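# Reapply crooked asset tag inside the printed frame on switch

## Task

Remove the removable asset tag that was stuck on askew and overhangs the network switch's edge, then reattach it within the frame printed on the switch lid: aligned square to the frame, oriented so its text reads in the same direction as the frame's caption, and pressed flat over its whole area. The switch must end up still standing on the bench; if it drops any real distance the task is failed.

## Robot and tools

Robot: two seven-joint xArm7-style arms, left_arm and right_arm, each ending in a two-finger parallel gripper with a wrist camera. Cameras: cam_high and cam_low (fixed, on a stand behind the arms), cam_left_wrist and cam_right_wrist (672x504 each). Calibration (K, distortion, T_world_to_cam) is supplied per camera; fixed cameras may have drifted a few mm or degrees, wrist camera poses follow the arm's joint readings and can lag during motion.

Frames. Everything uses the scene frame: origin at table-top height, halfway between the nominal arm bases; +x points out over the table, +z up, +y toward left_arm. Arm names do not correspond to image left/right. Actual bases: left_arm near (-0.053, +0.435, 0) m, right_arm near (-0.011, -0.312, 0) m, each almost unrotated. On a gripper, the fingers extend along its own +z and close along its own y. end_effector_position is the point between the pads when shut, roughly 2 cm short of the fingertips; closing pushes the tips about 10 mm further forward, mostly while the pads are wider than 40 mm.

The 14-number row (used by execute_actions and move). Always one flat list of 14 values in [-1, 1], both arms included even if one is idle: left dx, dy, dz, rx, ry, rz, opening, then right dx, dy, dz, rx, ry, rz, opening. The first six per arm are an offset, not a pose: a displacement from that arm's Hand target as it was when the action or move began, measured along scene-frame axes. Scale: 1.0 = 0.6 m for dx/dy/dz and 180 degrees for the rotation; rx, ry, rz form a single rotation vector, turning about the Hand target's position. Translations longer than 1.0 in total are shortened. Opening is absolute, not an offset: +1 fully open (0.084 m), -1 fully shut. Sending six zeros re-asks for the current Hand target; sending 0 as an opening is a real command, so resend the present opening to leave fingers alone.

execute_actions(actions, cameras): actions is a list of actions; each action is a table of at most 15 rows, one per 1/30 s step, and a shorter table repeats its final row to fill 15 steps. Every row is measured from the action's starting Hand target, not from the previous row; a new action starts from the updated target, so repeating an offset moves further. An empty list returns state plus images. cameras: list of names, ["all"], or [].

move(target, speed, blend, opening_speed, blocking, cameras): straight-line paths toward one row or a list of up to 15 rows; every row in a list is an offset from the same starting Hand targets. speed in m/s, 0.002 to 1 (default 0.25), turning capped at twice that in rad/s; one value or one per row. blend in metres for rounding corners (0 = stop at each). opening_speed: rate on the -1..+1 scale per second, at least 0.2. Total path time is capped at 10 s. blocking=false returns after about 0.5 s while motion continues. The result adds a move: line (done, off_target, moving, held, fault, etc.) and limits such as paced (command clipped) or held (steps withheld). Moves do not avoid obstacles or the other arm; faster means more overshoot and harder impacts.

wait(seconds 0 to 10), stop() to brake a running move, zoom_image(camera, region=[x0, y0, x1, y1] in pixels, at most 504 on each side, on the latest image), clear_fault(arm=left_arm or right_arm) after a reported torque fault, read_manual(section) for licence texts, finished_scene(scene=1 or 2) to end the scene irreversibly once the tag is placed and stays so.

Controller behaviour. Each step the commanded pose is clipped to within 70 mm and 16 degrees of the measured gripper pose; Hand target in results is the last clipped command and the base for later offsets. Grippers often rest a bit short of it; re-command (zeros) or add the missing distance. If an arm is blocked it keeps pushing until you command its target back past the gripper. Large wrist turns can swing the elbow. A clearance check holds commands that bring arms too close but does not guarantee no contact.

Results report, per arm, end_effector_position (m), end_effector_quat_wxyz, linear and angular velocity (m/s, rad/s), Joint positions (last value is finger gap in m), Joint velocities (may say within noise), Joint torques (include arm weight, offset and noisy), grip_measured (opening on the -1..+1 scale), Tool commands, and a Wrist depth line: a 7x7 grid per wrist camera of distances in mm (172 to 3000, '-' for none). To hold something, command an opening well under grip_measured; about 24 N per pad at most.

Avoid: knocking the switch off or tipping it, dropping the tag from height, releasing things while they move, striking the table or the switch hard, touching or gripping the other arm's fingers, and pressing so hard that a torque fault occurs (load limits in N m: waist 41.3, shoulder 41.5, upper arm roll 26.4, elbow 26.4, forearm roll 17.4, wrist pitch 8.87, wrist roll 8.07). Long holding, stretched reach or pushing into unreachable poses heats motors: a MOTOR HOT line appears at 65 °C and at 80 °C the arm is braked for 30 s or more. Objects can occasionally be nudged by outside disturbances, so check images before committing.

Each tool is called after "Request:" as name(argument=value, ...) on one line, values as JSON.

## Session

Request:
execute_actions(actions=[])

Scene clock: 0.00 s.
left_arm: end_effector_position=(+0.2121, -0.0447, +0.2737) grip_measured=+1.00 end_effector_quat_wxyz=(-0.324, +0.015, +0.889, -0.323) | right_arm: end_effector_position=(+0.6363, -0.2725, +0.1497) grip_measured=+1.00 end_effector_quat_wxyz=(-0.165, +0.526, +0.809, +0.203)
Joint positions: left_arm=[-1.122 0.279 0.46 1.35 -1.07 1.451 2.865 0.084] | right_arm=[-0.187 0.796 0.148 1.979 0.426 1.326 -2.22 0.084]
Joint velocities: within noise
Joint torques (N m): no reading
Wrist depth (mm): cam_left_wrist=[2264 - - - 2566 2125 1203 / 285 323 - 2664 2279 643 575 / 271 307 358 786 658 587 525 / 272 308 440 699 607 547 486 / 924 421 443 521 558 501 449 / 859 745 619 507 508 464 421 / 768 671 591 516 474 430 392] | cam_right_wrist=[385 386 376 418 439 455 473 / 358 368 380 392 406 418 430 / 332 342 352 360 371 380 394 / 314 322 330 339 348 357 368 / 296 303 309 319 326 335 343 / 279 284 291 298 305 312 320 / 266 272 277 283 289 296 303]
Hand target: left_arm +0.2121, -0.0447, +0.2737; -0.324, +0.015, +0.889, -0.323 | right_arm +0.6363, -0.2725, +0.1497; -0.165, +0.526, +0.809, +0.203
Tool commands: left_gripper/opening=+1.0 right_gripper/opening=+1.0

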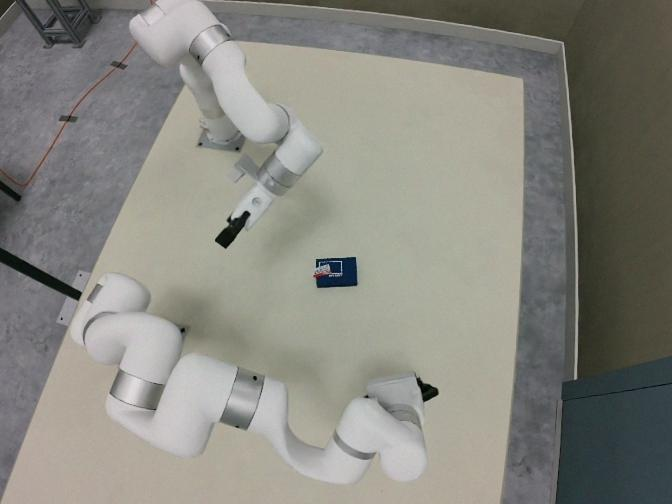

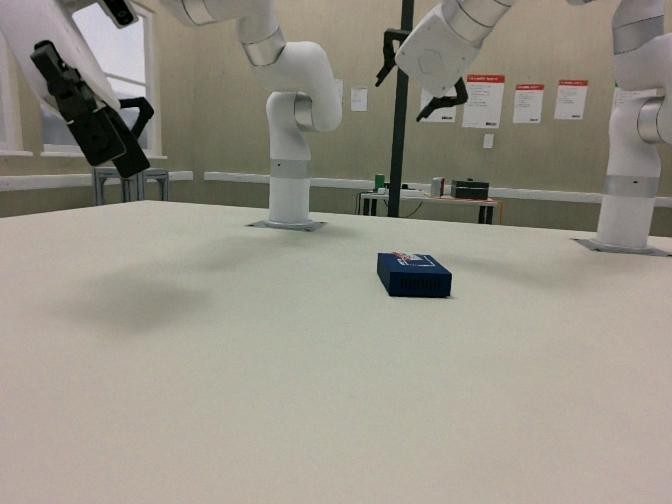

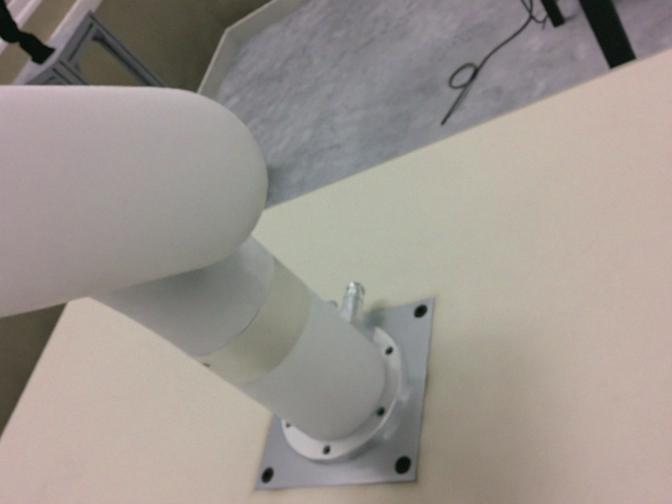

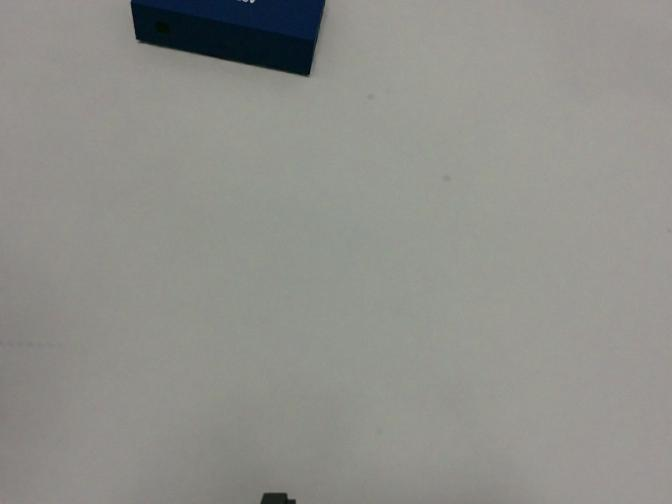

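Request:
zoom_image(camera="cam_high", region=[290, 235, 380, 305])

Request:
zoom_image(camera="cam_low", region=[360, 235, 470, 315])

Scaled by 5.600.

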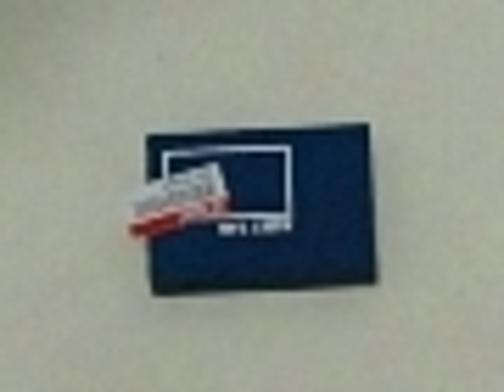

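Scaled by 4.582.

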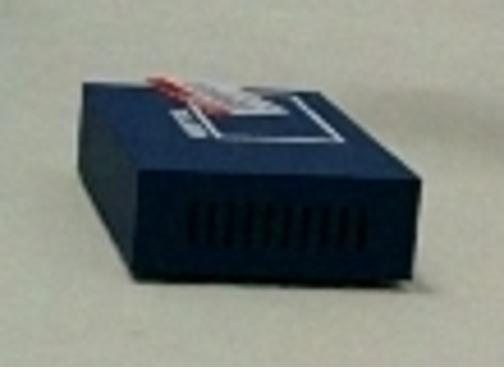

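Request:
move(target=[0,0,0,0,0,0,1,-0.244,0.3375,0.03,-0.169,0.0175,-0.130,1], cameras=["all"])

Scene clock: 59.00 s.
left_arm: end_effector_position=(+0.2121, -0.0447, +0.2737) grip_measured=+1.00 end_effector_quat_wxyz=(-0.324, +0.015, +0.889, -0.323) | right_arm: end_effector_position=(+0.4899, -0.0700, +0.1677) grip_measured=+1.00 end_effector_quat_wxyz=(+0.000, +0.707, +0.707, +0.000)
Joint positions: left_arm=[-1.122 0.279 0.46 1.35 -1.07 1.451 2.865 0.084] | right_arm=[0.387 0.337 0.095 1.373 -0.036 1.038 -1.096 0.084]
Joint torques (N m): left_arm=[0.19 -18.17 1.69 11.84 -0.79 -0.03 0.07] | right_arm=[1.37 -28.3 0.2 14.04 -0.26 -0.74 0.57]
Wrist depth (mm): cam_left_wrist=[267 313 - - 2595 2138 1203 / 289 320 372 2654 2294 644 576 / 363 355 374 785 655 588 524 / 374 387 451 698 606 547 486 / 965 416 445 523 556 499 449 / 858 743 620 506 509 465 420 / 770 669 589 516 473 431 393] | cam_right_wrist=[304 304 303 303 301 301 300 / 303 303 302 302 301 301 300 / 303 302 271 269 300 300 300 / 302 302 270 270 300 300 299 / 302 301 270 270 300 300 298 / 302 301 300 300 299 299 298 / 301 301 300 300 299 298 298]
Hand target: left_arm +0.2121, -0.0447, +0.2737; -0.324, +0.015, +0.889, -0.323 | right_arm +0.4899, -0.0700, +0.1677; +0.000, +0.707, +0.707, +0.000
Off the commanded pose: left_arm 0.000 m, 0 deg | right_arm 0.000 m, 0 deg.
move: done
camera_calibration:
cam_right_wrist: T_world_to_cam=[[0.999928, -0.0107282, -0.00535409, -0.455468], [-0.0107502, -0.999934, -0.00409878, 0.00207683], [-0.00530977, 0.00415604, -0.999977, 0.301192], [0, 0, 0, 1]] pos_world=[0.457057, -0.00406144, 0.298755]

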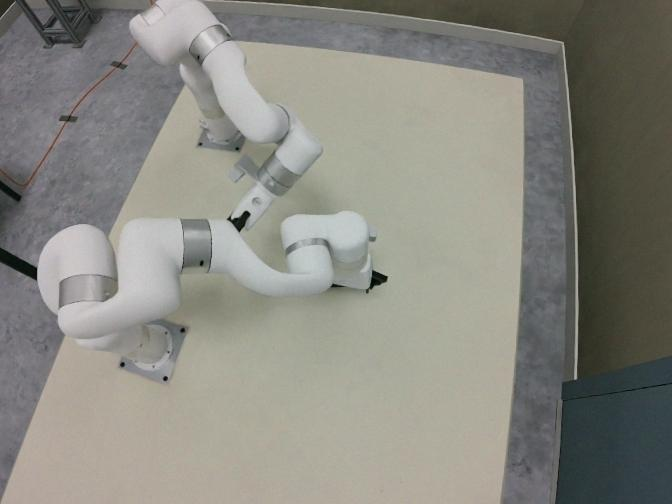

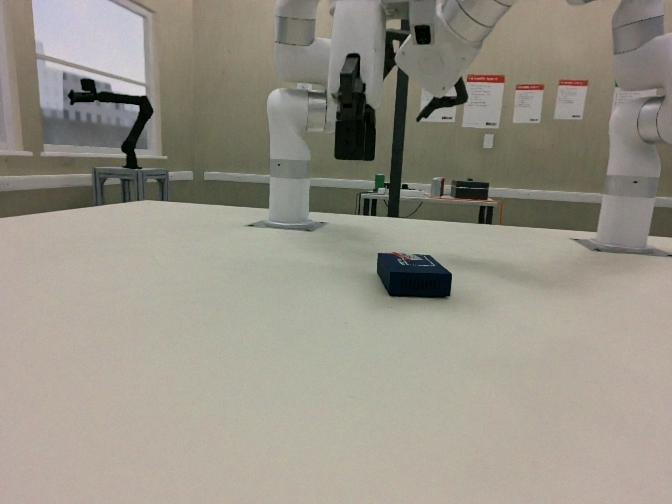

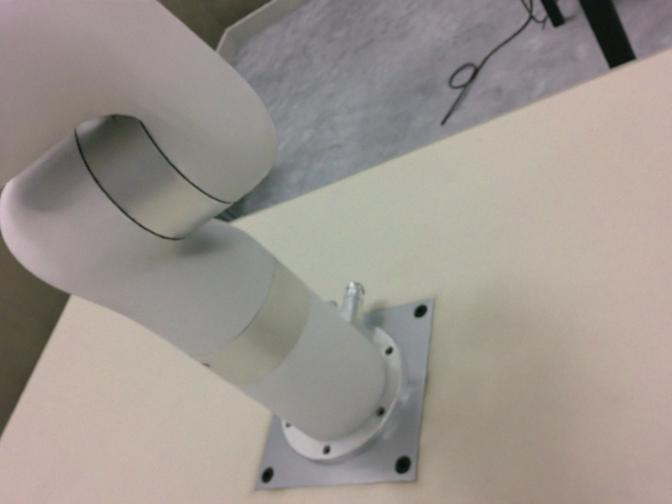

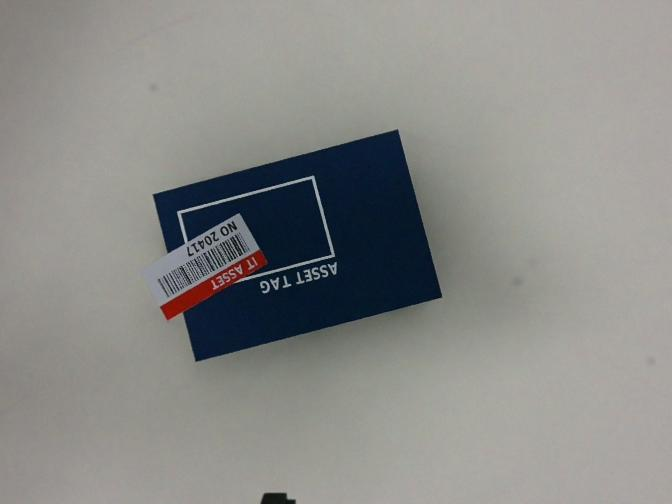

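Request:
zoom_image(camera="cam_right_wrist", region=[130, 160, 350, 330])

Scaled by 2.291.

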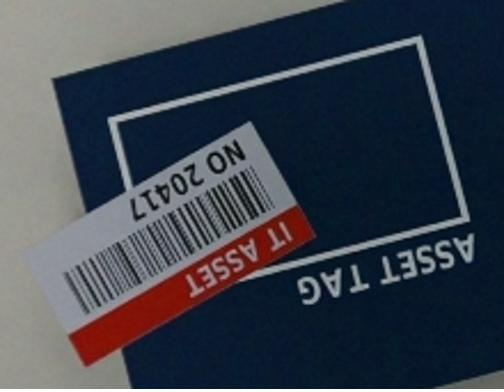

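Request:
move(target=[0.0465,0.1245,-0.1895,0.0902,-0.2359,0.6671,-0.4,0,0,0,0,0,0,1], speed=0.35, cameras=["cam_high","cam_left_wrist"])

Scene clock: 239.17 s.
left_arm: end_effector_position=(+0.2400, +0.0300, +0.1600) grip_measured=-0.42 end_effector_quat_wxyz=(-0.394, +0.683, -0.532, +0.308) | right_arm: end_effector_position=(+0.4899, -0.0700, +0.1677) grip_measured=+1.00 end_effector_quat_wxyz=(+0.000, +0.707, +0.707, +0.000)
Joint positions: left_arm=[-1.489 0.748 0.05 1.462 -2.035 -1.23 2.337 0.026] | right_arm=[0.387 0.337 0.095 1.373 -0.036 1.038 -1.096 0.084]
Joint torques (N m): left_arm=[0.39 -21.61 1.06 8.27 0.85 -2.16 0.26] | right_arm=[1 -28.48 0.48 13.92 0.01 -0.72 0.44]
Wrist depth (mm): cam_left_wrist=[244 267 626 496 410 334 281 / 1176 273 623 493 409 333 281 / 1230 1295 679 493 376 318 280 / 1269 1327 676 490 354 316 279 / 1295 1356 672 489 374 316 279 / 1320 1388 671 489 404 330 278 / 1350 1411 665 486 403 316 278] | cam_right_wrist=[303 304 302 303 301 301 300 / 303 303 302 301 301 301 300 / 303 302 271 270 300 300 300 / 303 302 270 270 301 300 299 / 303 301 270 270 300 299 299 / 302 301 301 300 298 298 298 / 302 301 300 299 299 298 298]
Hand target: left_arm +0.2400, +0.0300, +0.1600; -0.394, +0.683, -0.532, +0.308 | right_arm +0.4899, -0.0700, +0.1677; +0.000, +0.707, +0.707, +0.000
Off the commanded pose: left_arm 0.000 m, 0 deg | right_arm 0.000 m, 0 deg.
move: done
camera_calibration:
cam_left_wrist: T_world_to_cam=[[-0.492423, -0.115832, -0.862614, 0.289431], [-0.226633, 0.973979, -0.00141285, 0.0992315], [0.840332, 0.194801, -0.505861, -0.000847009], [0, 0, 0, 1]] pos_world=[0.165723, -0.062959, 0.249379]
Images, in order (width x height): cam_high 672x504, cam_left_wrist 672x504.

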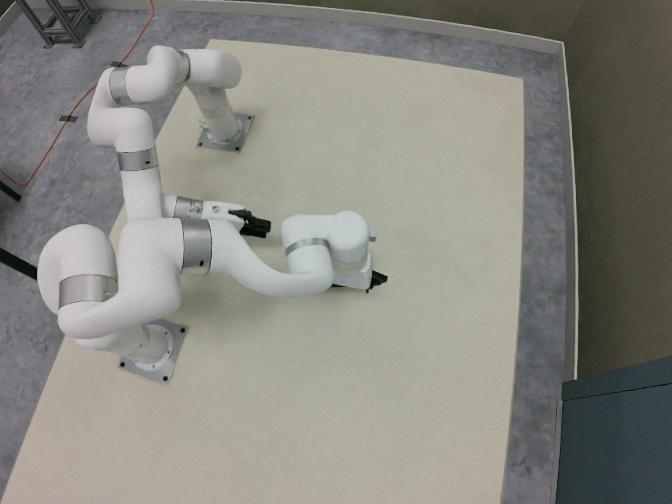

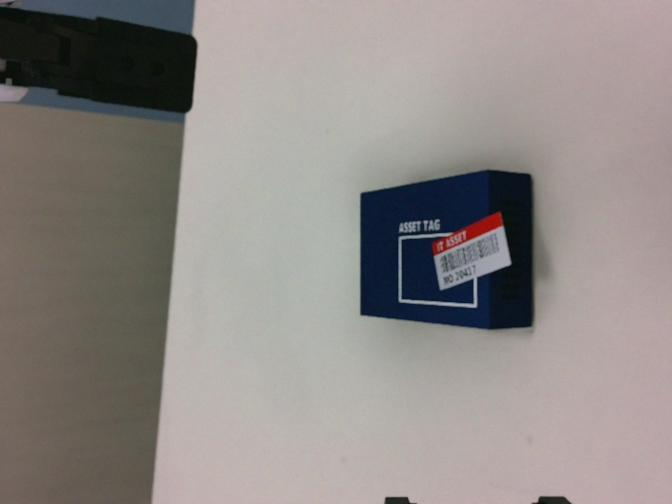

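Request:
move(target=[0,0,0,0,0,0,-0.4,-0.0433,0.1267,-0.105,0,0,0.578,1], speed=0.35, cameras=["cam_high","cam_low","cam_right_wrist"])

Scene clock: 257.80 s.
left_arm: end_effector_position=(+0.2400, +0.0300, +0.1600) grip_measured=-0.42 end_effector_quat_wxyz=(-0.394, +0.683, -0.532, +0.308) | right_arm: end_effector_position=(+0.4639, +0.0060, +0.1047) grip_measured=+1.00 end_effector_quat_wxyz=(+0.000, -0.122, +0.993, +0.000)
Joint positions: left_arm=[-1.489 0.748 0.05 1.462 -2.036 -1.23 2.337 0.026] | right_arm=[0.285 0.493 0.376 1.377 -0.219 0.925 -2.654 0.084]
Joint torques (N m): left_arm=[0.55 -21.43 1.04 8.51 1.04 -2.22 0.2] | right_arm=[-0.44 -29.81 2.78 13.14 0.39 -2 -0.11]
Wrist depth (mm): cam_left_wrist=[1160 1239 683 496 410 333 282 / 268 302 623 493 408 333 280 / 265 282 621 492 376 318 280 / 264 282 678 491 354 316 280 / 267 290 614 489 374 317 279 / 1340 302 671 488 404 330 279 / 1350 1402 667 486 404 315 278] | cam_right_wrist=[239 239 239 239 239 239 238 / 239 239 239 238 238 238 238 / 239 239 238 238 238 237 237 / 238 238 238 207 206 206 237 / 238 238 237 206 206 206 236 / 237 237 237 206 206 206 236 / 237 237 236 205 205 205 235]
Hand target: left_arm +0.2400, +0.0300, +0.1600; -0.394, +0.683, -0.532, +0.308 | right_arm +0.4639, +0.0060, +0.1047; +0.000, -0.122, +0.993, +0.000
Off the commanded pose: left_arm 0.000 m, 0 deg | right_arm 0.000 m, 0 deg.
move: done
camera_calibration:
cam_right_wrist: T_world_to_cam=[[-0.232116, 0.972673, -0.00545328, 0.136582], [0.972685, 0.232097, -0.00396298, -0.386052], [-0.00258899, -0.00622419, -0.999977, 0.236546], [0, 0, 0, 1]] pos_world=[0.407822, -0.0417758, 0.235755]
Images, in order (width x height): cam_high 672x504, cam_low 672x504, cam_right_wrist 672x504.

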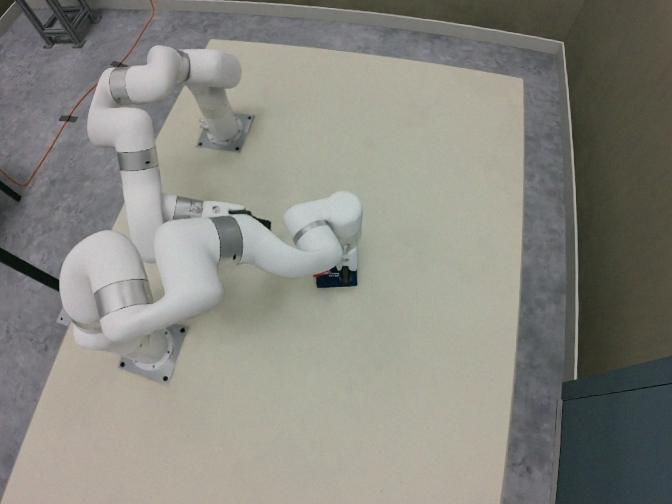

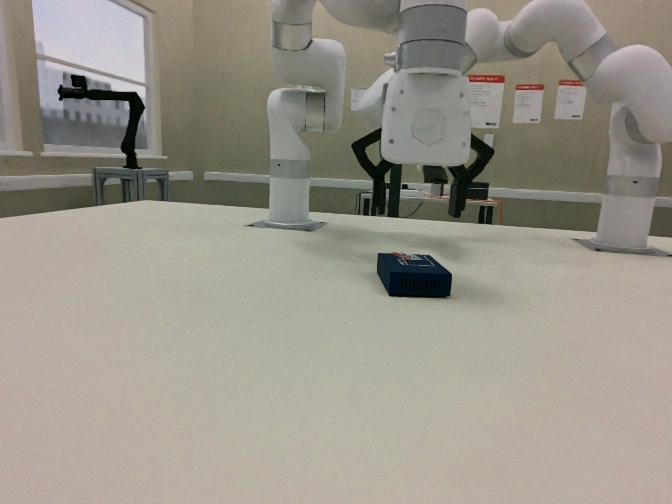

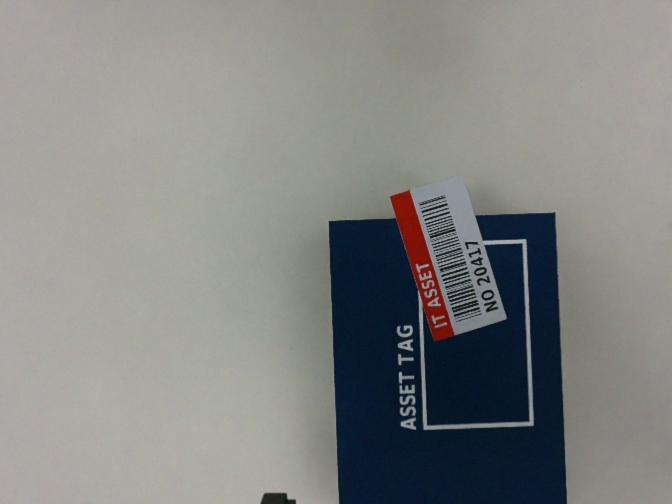

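Request:
move(target=[[0,0,0,0,0,0,-0.4,0.0033,0.0073,-0.0912,0,0,0.0067,1],[0,0,0,0,0,0,-0.4,0.0033,0.0073,-0.1478,0,0,0.0067,1]], speed=[0.15,0.04], cameras=["cam_high","cam_low","cam_right_wrist"])

Scene clock: 291.43 s.
left_arm: end_effector_position=(+0.2400, +0.0300, +0.1600) grip_measured=-0.42 end_effector_quat_wxyz=(-0.394, +0.683, -0.532, +0.308) | right_arm: end_effector_position=(+0.4659, +0.0104, +0.0161) grip_measured=+1.00 end_effector_quat_wxyz=(+0.000, -0.132, +0.991, +0.000)
Joint positions: left_arm=[-1.489 0.748 0.05 1.462 -2.036 -1.23 2.337 0.026] | right_arm=[0.321 0.661 0.331 1.361 -0.296 0.749 -2.622 0.084]
Joint torques (N m): left_arm=[0.47 -21.47 0.94 8.61 0.9 -2.22 0.23] | right_arm=[0.94 -32.11 2.81 12.11 -0.24 -2.12 0.48]
Wrist depth (mm): cam_left_wrist=[1162 1237 683 496 410 334 281 / 1192 1260 683 462 408 333 281 / 260 294 311 342 367 317 280 / 257 277 307 339 354 316 280 / 269 295 310 339 364 316 279 / 1330 1386 739 456 404 330 279 / 1353 1420 666 488 404 315 279] | cam_right_wrist=[- - - - - - - / - - - - - - - / - - - - - - - / - - - - - - - / - - - - - - - / - - - - - - - / - - - - - - -]
Hand target: left_arm +0.2400, +0.0300, +0.1600; -0.394, +0.683, -0.532, +0.308 | right_arm +0.4659, +0.0104, +0.0160; +0.000, -0.132, +0.991, +0.000
Off the commanded pose: left_arm 0.000 m, 0 deg | right_arm 0.000 m, 0 deg.
move: done
camera_calibration:
cam_right_wrist: T_world_to_cam=[[-0.252634, 0.967547, -0.00538772, 0.141972], [0.967559, 0.252615, -0.00396609, -0.387167], [-0.00247636, -0.0062149, -0.999978, 0.147929], [0, 0, 0, 1]] pos_world=[0.41084, -0.0386414, 0.147155]
Images, in order (width x height): cam_high 672x504, cam_low 672x504, cam_right_wrist 672x504.

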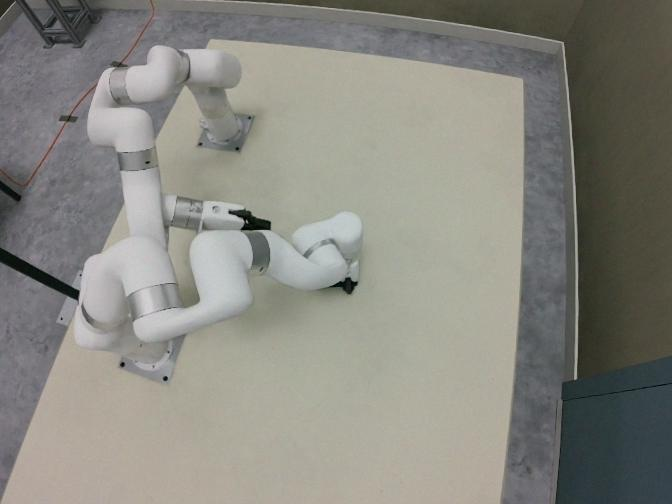

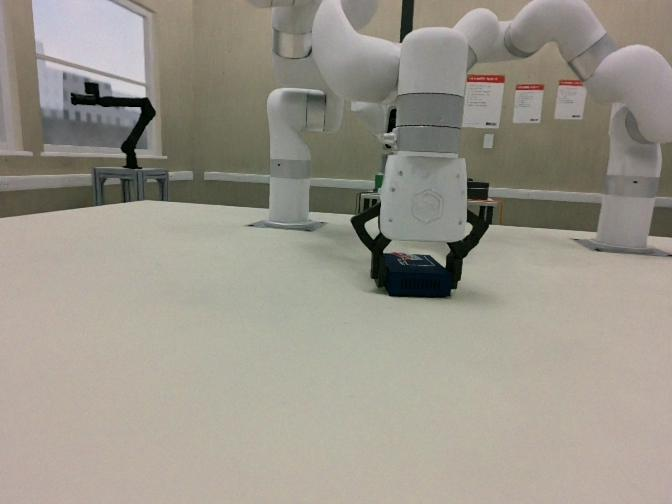

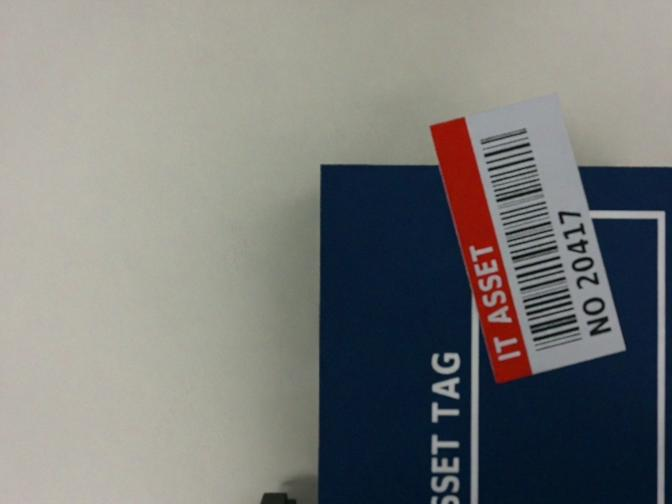

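Request:
move(target=[0,0,0,0,0,0,-0.4,0.0003,-0.001,0,0,0,0,0.55], opening_speed=0.3, cameras=["cam_right_wrist"])

Scene clock: 302.77 s.
left_arm: end_effector_position=(+0.2400, +0.0300, +0.1600) grip_measured=-0.42 end_effector_quat_wxyz=(-0.394, +0.683, -0.532, +0.308) | right_arm: end_effector_position=(+0.4660, +0.0098, +0.0160) grip_measured=+0.76 end_effector_quat_wxyz=(+0.000, -0.132, +0.991, +0.000)
Joint positions: left_arm=[-1.489 0.748 0.05 1.462 -2.036 -1.23 2.337 0.026] | right_arm=[0.319 0.661 0.331 1.36 -0.296 0.749 -2.623 0.075]
Joint torques (N m): left_arm=[0.45 -21.53 1.06 8.62 1.05 -2.26 0.2] | right_arm=[-8.69 -26.29 -3.82 9.04 -0.75 0.09 0]
Wrist depth (mm): cam_left_wrist=[1162 1239 683 496 410 334 282 / 1186 1264 685 462 409 333 280 / 260 294 311 342 372 318 281 / 257 277 307 339 354 317 279 / 268 295 310 339 369 316 280 / 1327 1394 671 456 404 330 279 / 1356 1420 664 487 404 315 278] | cam_right_wrist=[- - - - - - - / - - - - - - - / - - - - - - - / - - - - - - - / - - - - - - - / - - - - - - - / - - - - - - -]
Hand target: left_arm +0.2400, +0.0300, +0.1600; -0.394, +0.683, -0.532, +0.308 | right_arm +0.4660, +0.0098, +0.0160; +0.000, -0.132, +0.991, +0.000
Off the commanded pose: left_arm 0.000 m, 0 deg | right_arm 0.000 m, 0 deg.
move: done
camera_calibration:
cam_right_wrist: T_world_to_cam=[[-0.252634, 0.967547, -0.00538772, 0.142481], [0.967559, 0.252615, -0.00396609, -0.387138], [-0.00247636, -0.0062149, -0.999978, 0.147826], [0, 0, 0, 1]] pos_world=[0.41094, -0.0391414, 0.147055]
Images, in order (width x height): cam_right_wrist 672x504.

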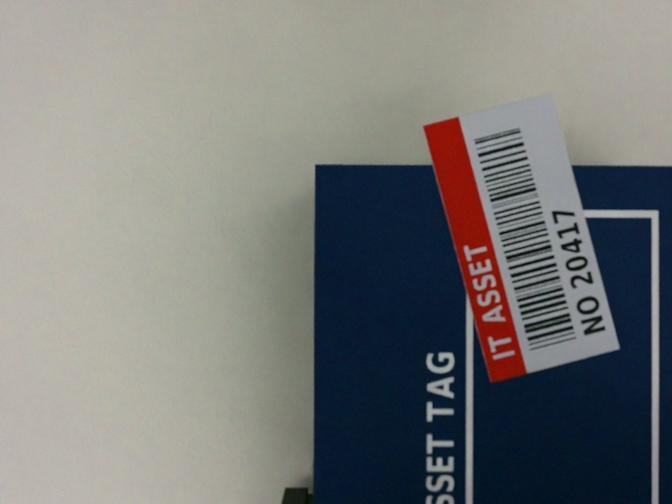

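Request:
move(target=[0.1857,-0.0938,-0.2003,0,0,0.0047,-0.42,0,0,0,0,0,0,0.55], speed=0.15, cameras=["all"])

Scene clock: 362.77 s.
left_arm: end_effector_position=(+0.3514, -0.0262, +0.0398) grip_measured=-0.44 end_effector_quat_wxyz=(-0.396, +0.687, -0.527, +0.305) | right_arm: end_effector_position=(+0.4660, +0.0098, +0.0160) grip_measured=+0.76 end_effector_quat_wxyz=(+0.000, -0.132, +0.991, +0.000)
Joint positions: left_arm=[-1.28 1.351 0.031 2.258 -2 -1.206 2.57 0.025] | right_arm=[0.319 0.661 0.331 1.36 -0.296 0.749 -2.623 0.075]
Joint torques (N m): left_arm=[0.52 -26.26 1.32 9.68 1.06 -1.9 0.17] | right_arm=[-8.78 -25.68 -3.79 8.96 -1.21 0.13 0.06]
Wrist depth (mm): cam_left_wrist=[1058 477 339 263 203 182 - / 1074 474 338 262 202 181 - / 1126 472 336 261 202 181 - / 1132 413 334 260 201 180 - / 196 211 226 242 201 180 - / 181 197 243 205 180 179 - / 179 196 242 189 174 - -] | cam_right_wrist=[- - - - - - - / - - - - - - - / - - - - - - - / - - - - - - - / - - - - - - - / - - - - - - - / - - - - - - -]
Hand target: left_arm +0.3514, -0.0263, +0.0398; -0.396, +0.687, -0.527, +0.305 | right_arm +0.4660, +0.0098, +0.0160; +0.000, -0.132, +0.991, +0.000
Off the commanded pose: left_arm 0.000 m, 0 deg | right_arm 0.000 m, 0 deg.
move: done
camera_calibration:
cam_left_wrist: T_world_to_cam=[[-0.490661, -0.123132, -0.862607, 0.233351], [-0.240784, 0.970577, -0.0015834, 0.183933], [0.837422, 0.206925, -0.505872, -0.142926], [0, 0, 0, 1]] pos_world=[0.278473, -0.120214, 0.12928]
cam_right_wrist: T_world_to_cam=[[-0.252634, 0.967547, -0.00538772, 0.142578], [0.967559, 0.252615, -0.00396609, -0.387113], [-0.00247636, -0.0062149, -0.999978, 0.147826], [0, 0, 0, 1]] pos_world=[0.41094, -0.0392414, 0.147055]

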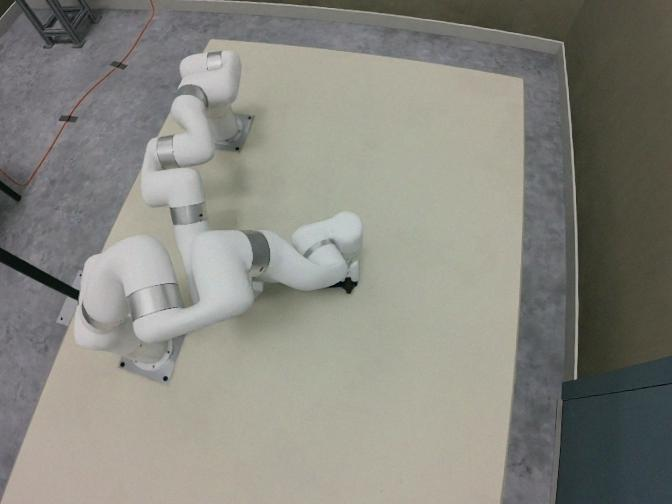

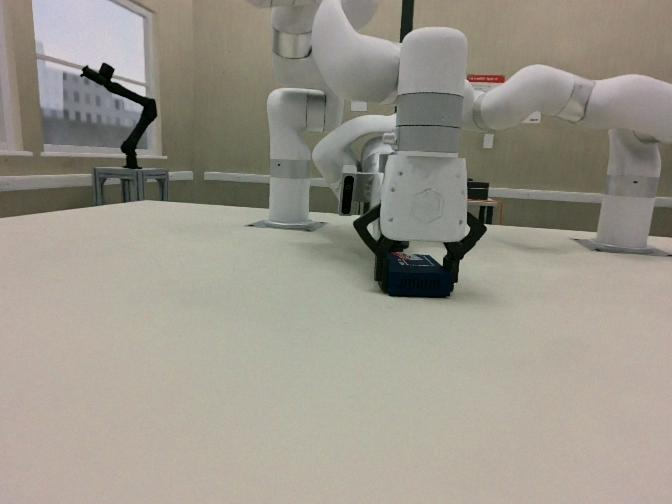

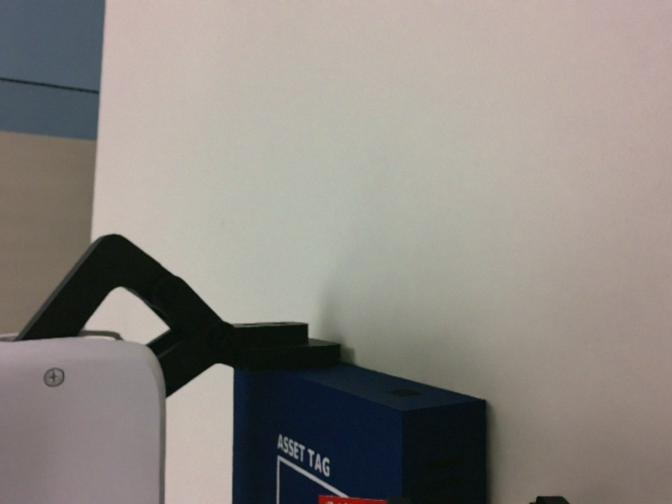

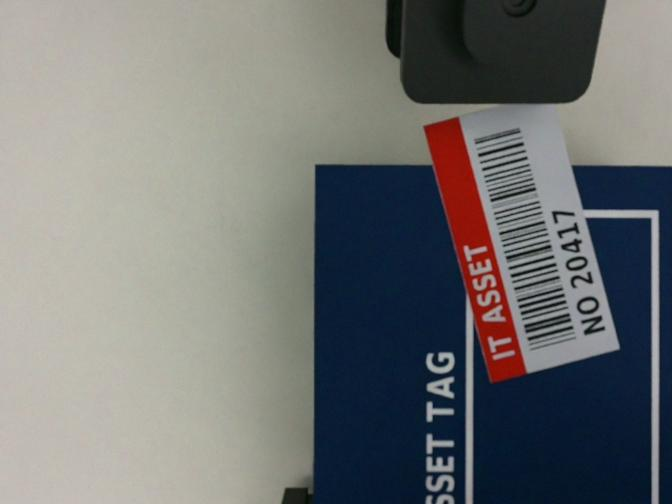

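Request:
zoom_image(camera="cam_low", region=[350, 225, 480, 310])

Request:
zoom_image(camera="cam_left_wrist", region=[220, 380, 600, 504])

Scaled by 3.877.

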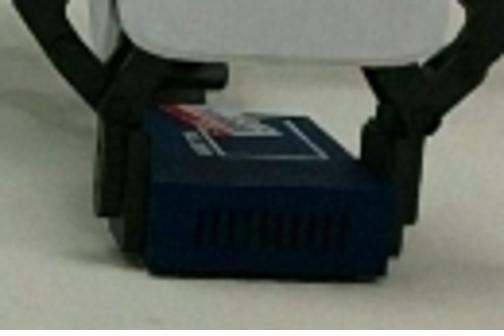

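Scaled by 1.326.

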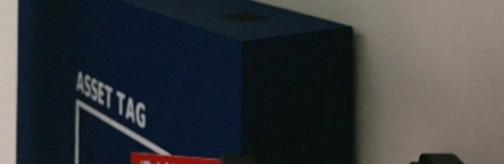

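Request:
zoom_image(camera="cam_low", region=[375, 235, 435, 275])

Scaled by 8.400.

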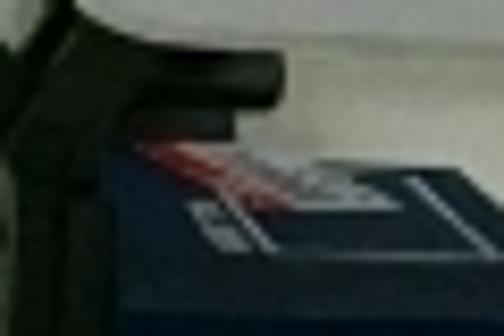

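Request:
move(target=[0.0067,0.007,0,0,0,0,-0.42,0,0,0,0,0,0,0.55], speed=0.03, cameras=["cam_low","cam_left_wrist","cam_right_wrist"])

Request:
zoom_image(camera="cam_low", region=[375, 235, 435, 275])

Request:
zoom_image(camera="cam_left_wrist", region=[300, 430, 600, 504])

Scene clock: 536.93 s.
left_arm: end_effector_position=(+0.3554, -0.0221, +0.0398) grip_measured=-0.44 end_effector_quat_wxyz=(-0.396, +0.687, -0.527, +0.305) | right_arm: end_effector_position=(+0.4660, +0.0098, +0.0160) grip_measured=+0.76 end_effector_quat_wxyz=(+0.000, -0.132, +0.991, +0.000)
Joint positions: left_arm=[-1.277 1.333 0.038 2.222 -1.996 -1.19 2.556 0.025] | right_arm=[0.319 0.661 0.331 1.36 -0.296 0.749 -2.623 0.075]
Joint torques (N m): left_arm=[0.39 -26.93 2.22 9.03 2.3 -0.86 -0.05] | right_arm=[-8.13 -26.41 -3.94 9.07 -1.35 0.06 -0.03]
Wrist depth (mm): cam_left_wrist=[1058 464 332 258 200 179 - / 1072 463 332 259 199 179 - / 1108 535 332 258 199 179 - / 1117 209 331 258 199 179 - / 191 205 221 240 199 179 - / 177 192 243 195 195 173 - / 176 191 243 189 - - -] | cam_right_wrist=[- - - - - - - / - - - - - - - / - - - - - - - / - - - - - - - / - - - - - - - / - - - - - - - / - - - - - - -]
Hand target: left_arm +0.3554, -0.0221, +0.0398; -0.396, +0.687, -0.527, +0.305 | right_arm +0.4660, +0.0098, +0.0160; +0.000, -0.132, +0.991, +0.000
Off the commanded pose: left_arm 0.000 m, 0 deg | right_arm 0.000 m, 0 deg.
move: done
camera_calibration:
cam_left_wrist: T_world_to_cam=[[-0.490652, -0.123167, -0.862607, 0.235775], [-0.241147, 0.970488, -0.001406, 0.181009], [0.837322, 0.207325, -0.505873, -0.147185], [0, 0, 0, 1]] pos_world=[0.282575, -0.116112, 0.129179]
cam_right_wrist: T_world_to_cam=[[-0.252634, 0.967547, -0.00538772, 0.142578], [0.967559, 0.252615, -0.00396609, -0.387113], [-0.00247636, -0.0062149, -0.999978, 0.147826], [0, 0, 0, 1]] pos_world=[0.41094, -0.0392414, 0.147055]
Images, in order (width x height): cam_low 672x504, cam_left_wrist 672x504, cam_right_wrist 672x504.

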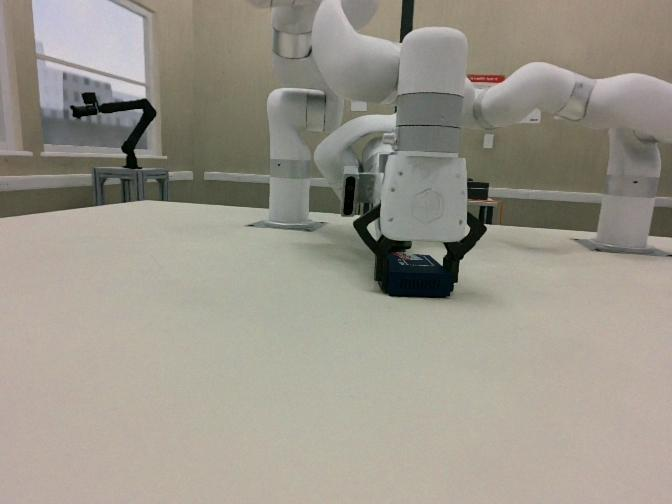

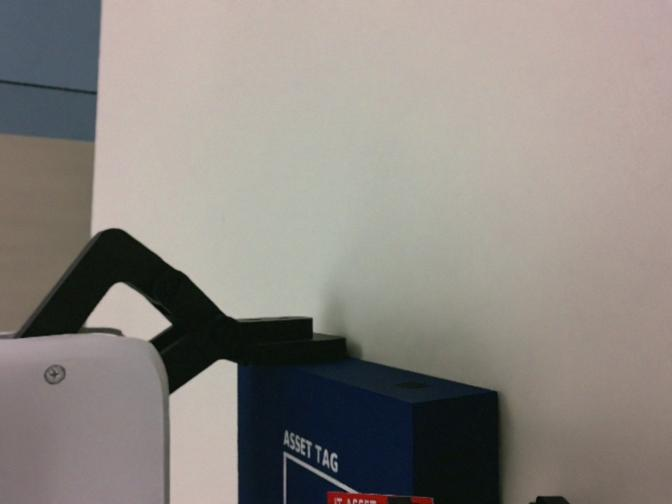

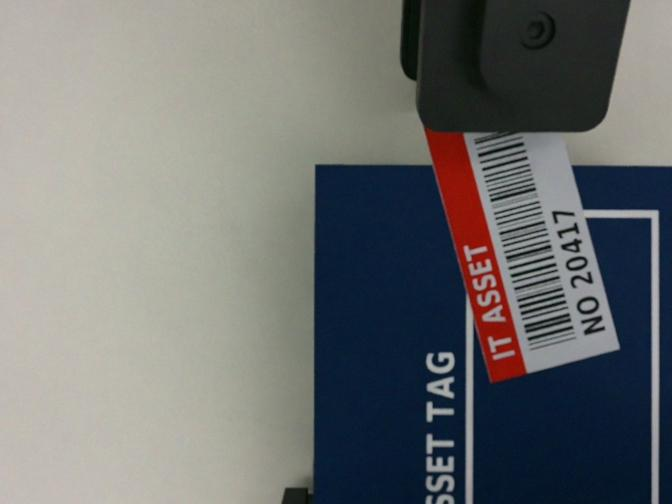

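Scaled by 8.400.

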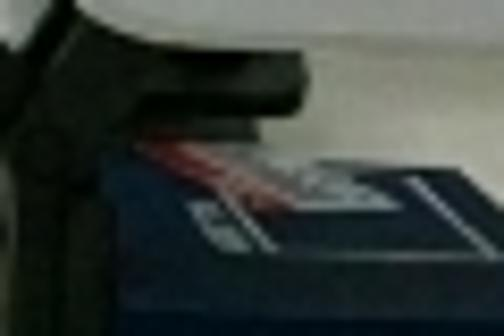

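Scaled by 1.680.

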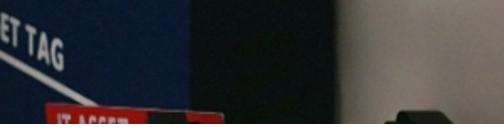

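Request:
move(target=[[0,0,0.0092,0,0,0,-0.42,0,0,0,0,0,0,0.55],[0.0129,0.0034,0.0092,0,0,0,-0.42,0,0,0,0,0,0,0.55]], speed=0.03, cameras=["cam_low","cam_left_wrist","cam_right_wrist"])

Request:
zoom_image(camera="cam_low", region=[375, 235, 435, 275])

Request:
zoom_image(camera="cam_right_wrist", region=[380, 60, 660, 270])

Scene clock: 585.93 s.
left_arm: end_effector_position=(+0.3631, -0.0200, +0.0454) grip_measured=-0.44 end_effector_quat_wxyz=(-0.396, +0.687, -0.527, +0.305) | right_arm: end_effector_position=(+0.4660, +0.0098, +0.0160) grip_measured=+0.76 end_effector_quat_wxyz=(+0.000, -0.132, +0.991, +0.000)
Joint positions: left_arm=[-1.264 1.322 0.04 2.219 -1.994 -1.183 2.569 0.025] | right_arm=[0.319 0.661 0.331 1.36 -0.296 0.749 -2.623 0.075]
Joint torques (N m): left_arm=[0.4 -26.44 2.05 9.54 2.3 -0.72 0.19] | right_arm=[-7.96 -26.33 -3.61 9.08 -1.47 0.11 -0.02]
Wrist depth (mm): cam_left_wrist=[1046 498 354 275 212 181 - / 1061 494 353 273 211 180 - / 1112 492 352 273 211 180 - / 1141 199 350 272 210 188 - / 182 191 209 237 210 188 - / 173 184 237 202 194 - - / - 183 - 202 - - -] | cam_right_wrist=[- - - - - - - / - - - - - - - / - - - - - - - / - - - - - - - / - - - - - - - / - - - - - - - / - - - - - - -]
Hand target: left_arm +0.3631, -0.0200, +0.0453; -0.396, +0.687, -0.527, +0.305 | right_arm +0.4660, +0.0098, +0.0160; +0.000, -0.132, +0.991, +0.000
Off the commanded pose: left_arm 0.000 m, 0 deg | right_arm 0.000 m, 0 deg.
move: done
camera_calibration:
cam_left_wrist: T_world_to_cam=[[-0.490632, -0.123112, -0.862626, 0.244584], [-0.241022, 0.970519, -0.00142524, 0.180879], [0.83737, 0.207212, -0.505841, -0.151161], [0, 0, 0, 1]] pos_world=[0.290174, -0.114112, 0.134779]
cam_right_wrist: T_world_to_cam=[[-0.252634, 0.967547, -0.00538772, 0.142578], [0.967559, 0.252615, -0.00396609, -0.387113], [-0.00247636, -0.0062149, -0.999978, 0.147826], [0, 0, 0, 1]] pos_world=[0.41094, -0.0392414, 0.147055]
Images, in order (width x height): cam_low 672x504, cam_left_wrist 672x504, cam_right_wrist 672x504.

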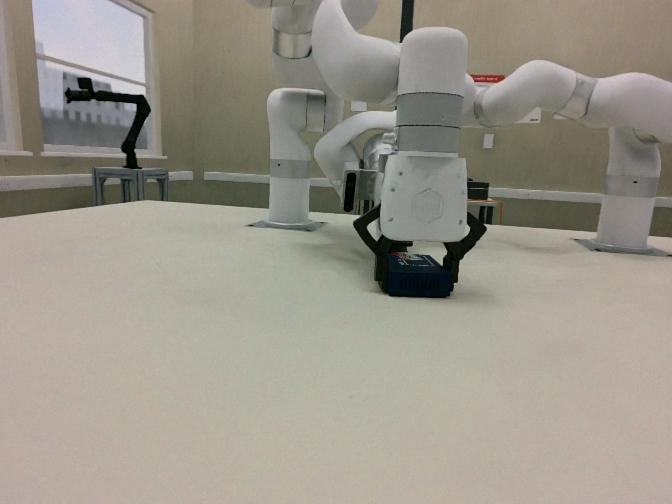

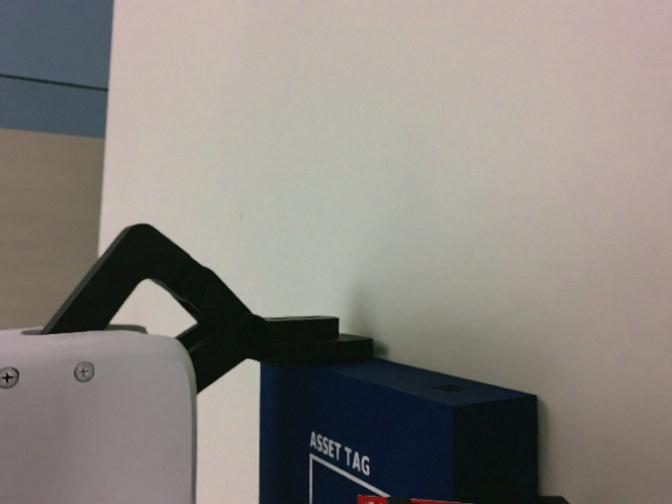

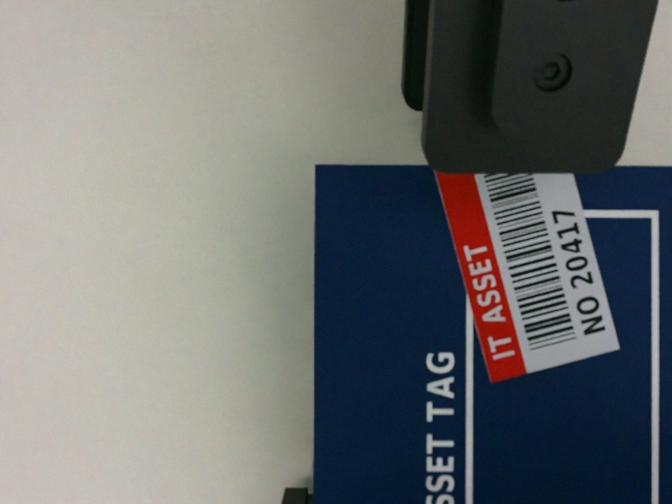

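Scaled by 8.400.

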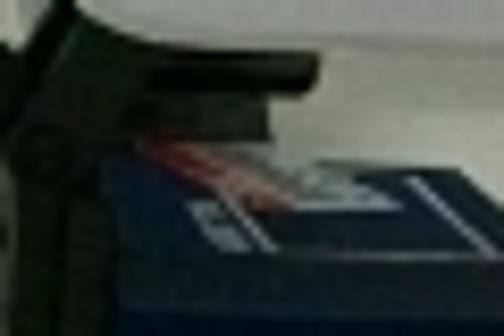

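Scaled by 1.800.

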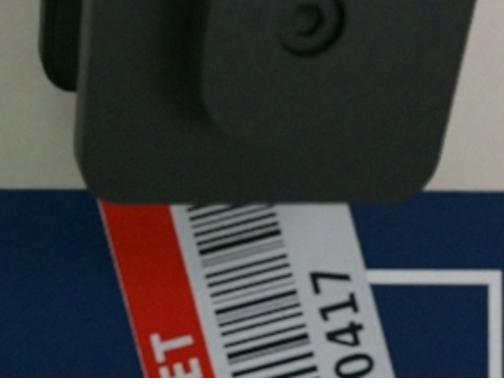

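Request:
move(target=[[0.0056,0.0015,0,0,0,0,-0.42,0,0,0,0,0,0,0.55],[0.0056,0.0015,0,0,0,0,-1,0,0,0,0,0,0,0.55]], speed=0.03, opening_speed=0.3, cameras=["cam_low","cam_left_wrist","cam_right_wrist"])

Request:
zoom_image(camera="cam_low", region=[375, 235, 435, 275])

Request:
zoom_image(camera="cam_right_wrist", region=[380, 60, 660, 270])

Scene clock: 619.93 s.
left_arm: end_effector_position=(+0.3665, -0.0191, +0.0454) grip_measured=-1.00 end_effector_quat_wxyz=(-0.396, +0.687, -0.527, +0.305) | right_arm: end_effector_position=(+0.4660, +0.0098, +0.0160) grip_measured=+0.76 end_effector_quat_wxyz=(+0.000, -0.132, +0.991, +0.000)
Joint positions: left_arm=[-1.258 1.324 0.041 2.224 -1.993 -1.179 2.574 0] | right_arm=[0.319 0.661 0.331 1.36 -0.296 0.749 -2.623 0.075]
Joint torques (N m): left_arm=[0.69 -25.94 1.92 9.03 1.94 -0.82 0.31] | right_arm=[-8.03 -26.21 -3.57 8.98 -1.38 0.02 0.1]
Wrist depth (mm): cam_left_wrist=[1046 499 356 275 212 181 - / 1063 495 354 274 212 181 - / 1110 493 352 273 211 180 - / 1134 196 350 273 210 189 - / 185 187 205 237 210 188 - / - 180 237 202 194 - - / - 179 236 202 - - -] | cam_right_wrist=[- - - - - - - / - - - - - - - / - - - - - - - / - - - - - - - / - - - - - - - / - - - - - - - / - - - - - - -]
Hand target: left_arm +0.3665, -0.0191, +0.0453; -0.396, +0.687, -0.527, +0.305 | right_arm +0.4660, +0.0098, +0.0160; +0.000, -0.132, +0.991, +0.000
Off the commanded pose: left_arm 0.000 m, 0 deg | right_arm 0.000 m, 0 deg.
move: done
camera_calibration:
cam_left_wrist: T_world_to_cam=[[-0.490632, -0.123112, -0.862626, 0.246412], [-0.241022, 0.970519, -0.00142524, 0.180849], [0.83737, 0.207212, -0.505841, -0.154278], [0, 0, 0, 1]] pos_world=[0.293674, -0.113212, 0.134779]
cam_right_wrist: T_world_to_cam=[[-0.252634, 0.967547, -0.00538772, 0.142578], [0.967559, 0.252615, -0.00396609, -0.387113], [-0.00247636, -0.0062149, -0.999978, 0.147826], [0, 0, 0, 1]] pos_world=[0.41094, -0.0392414, 0.147055]
Images, in order (width x height): cam_low 672x504, cam_left_wrist 672x504, cam_right_wrist 672x504.

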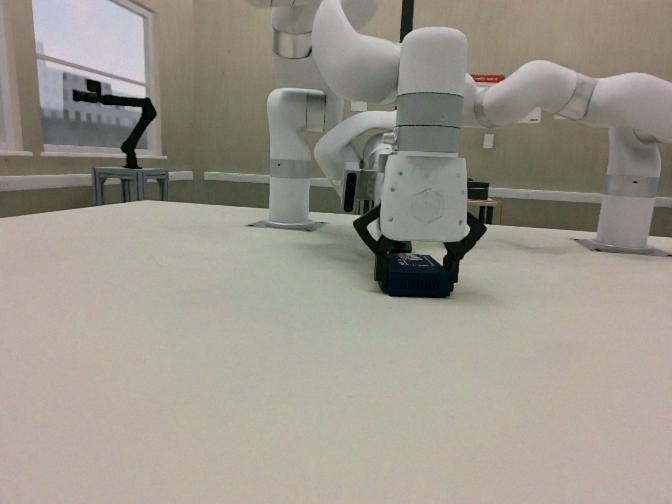

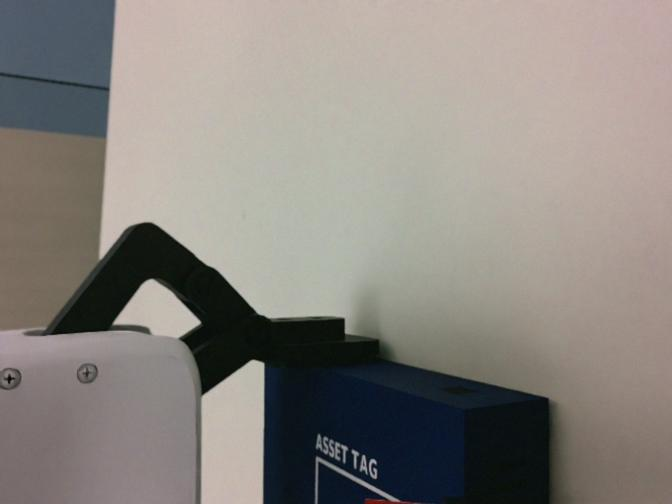

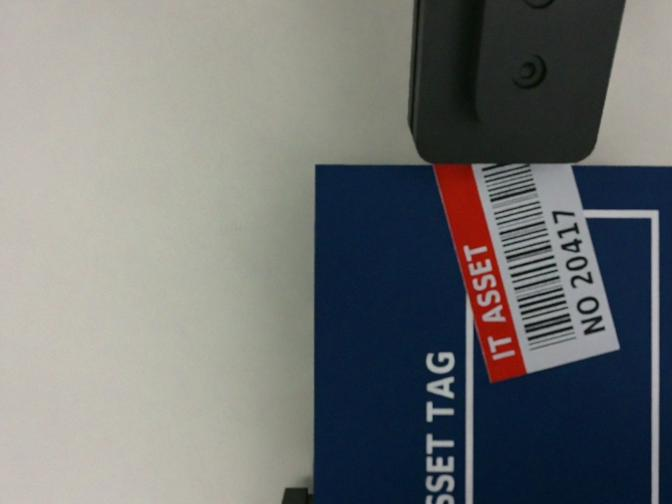

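Scaled by 8.400.

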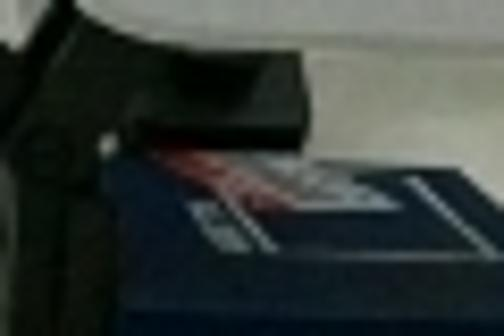

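Scaled by 1.800.

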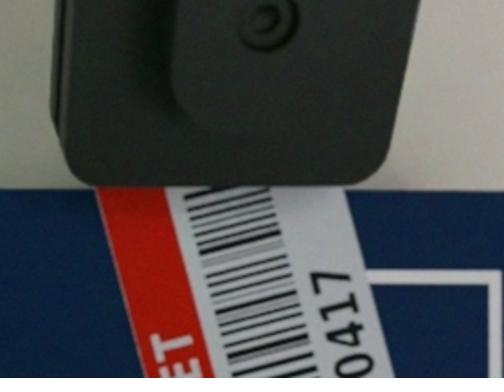

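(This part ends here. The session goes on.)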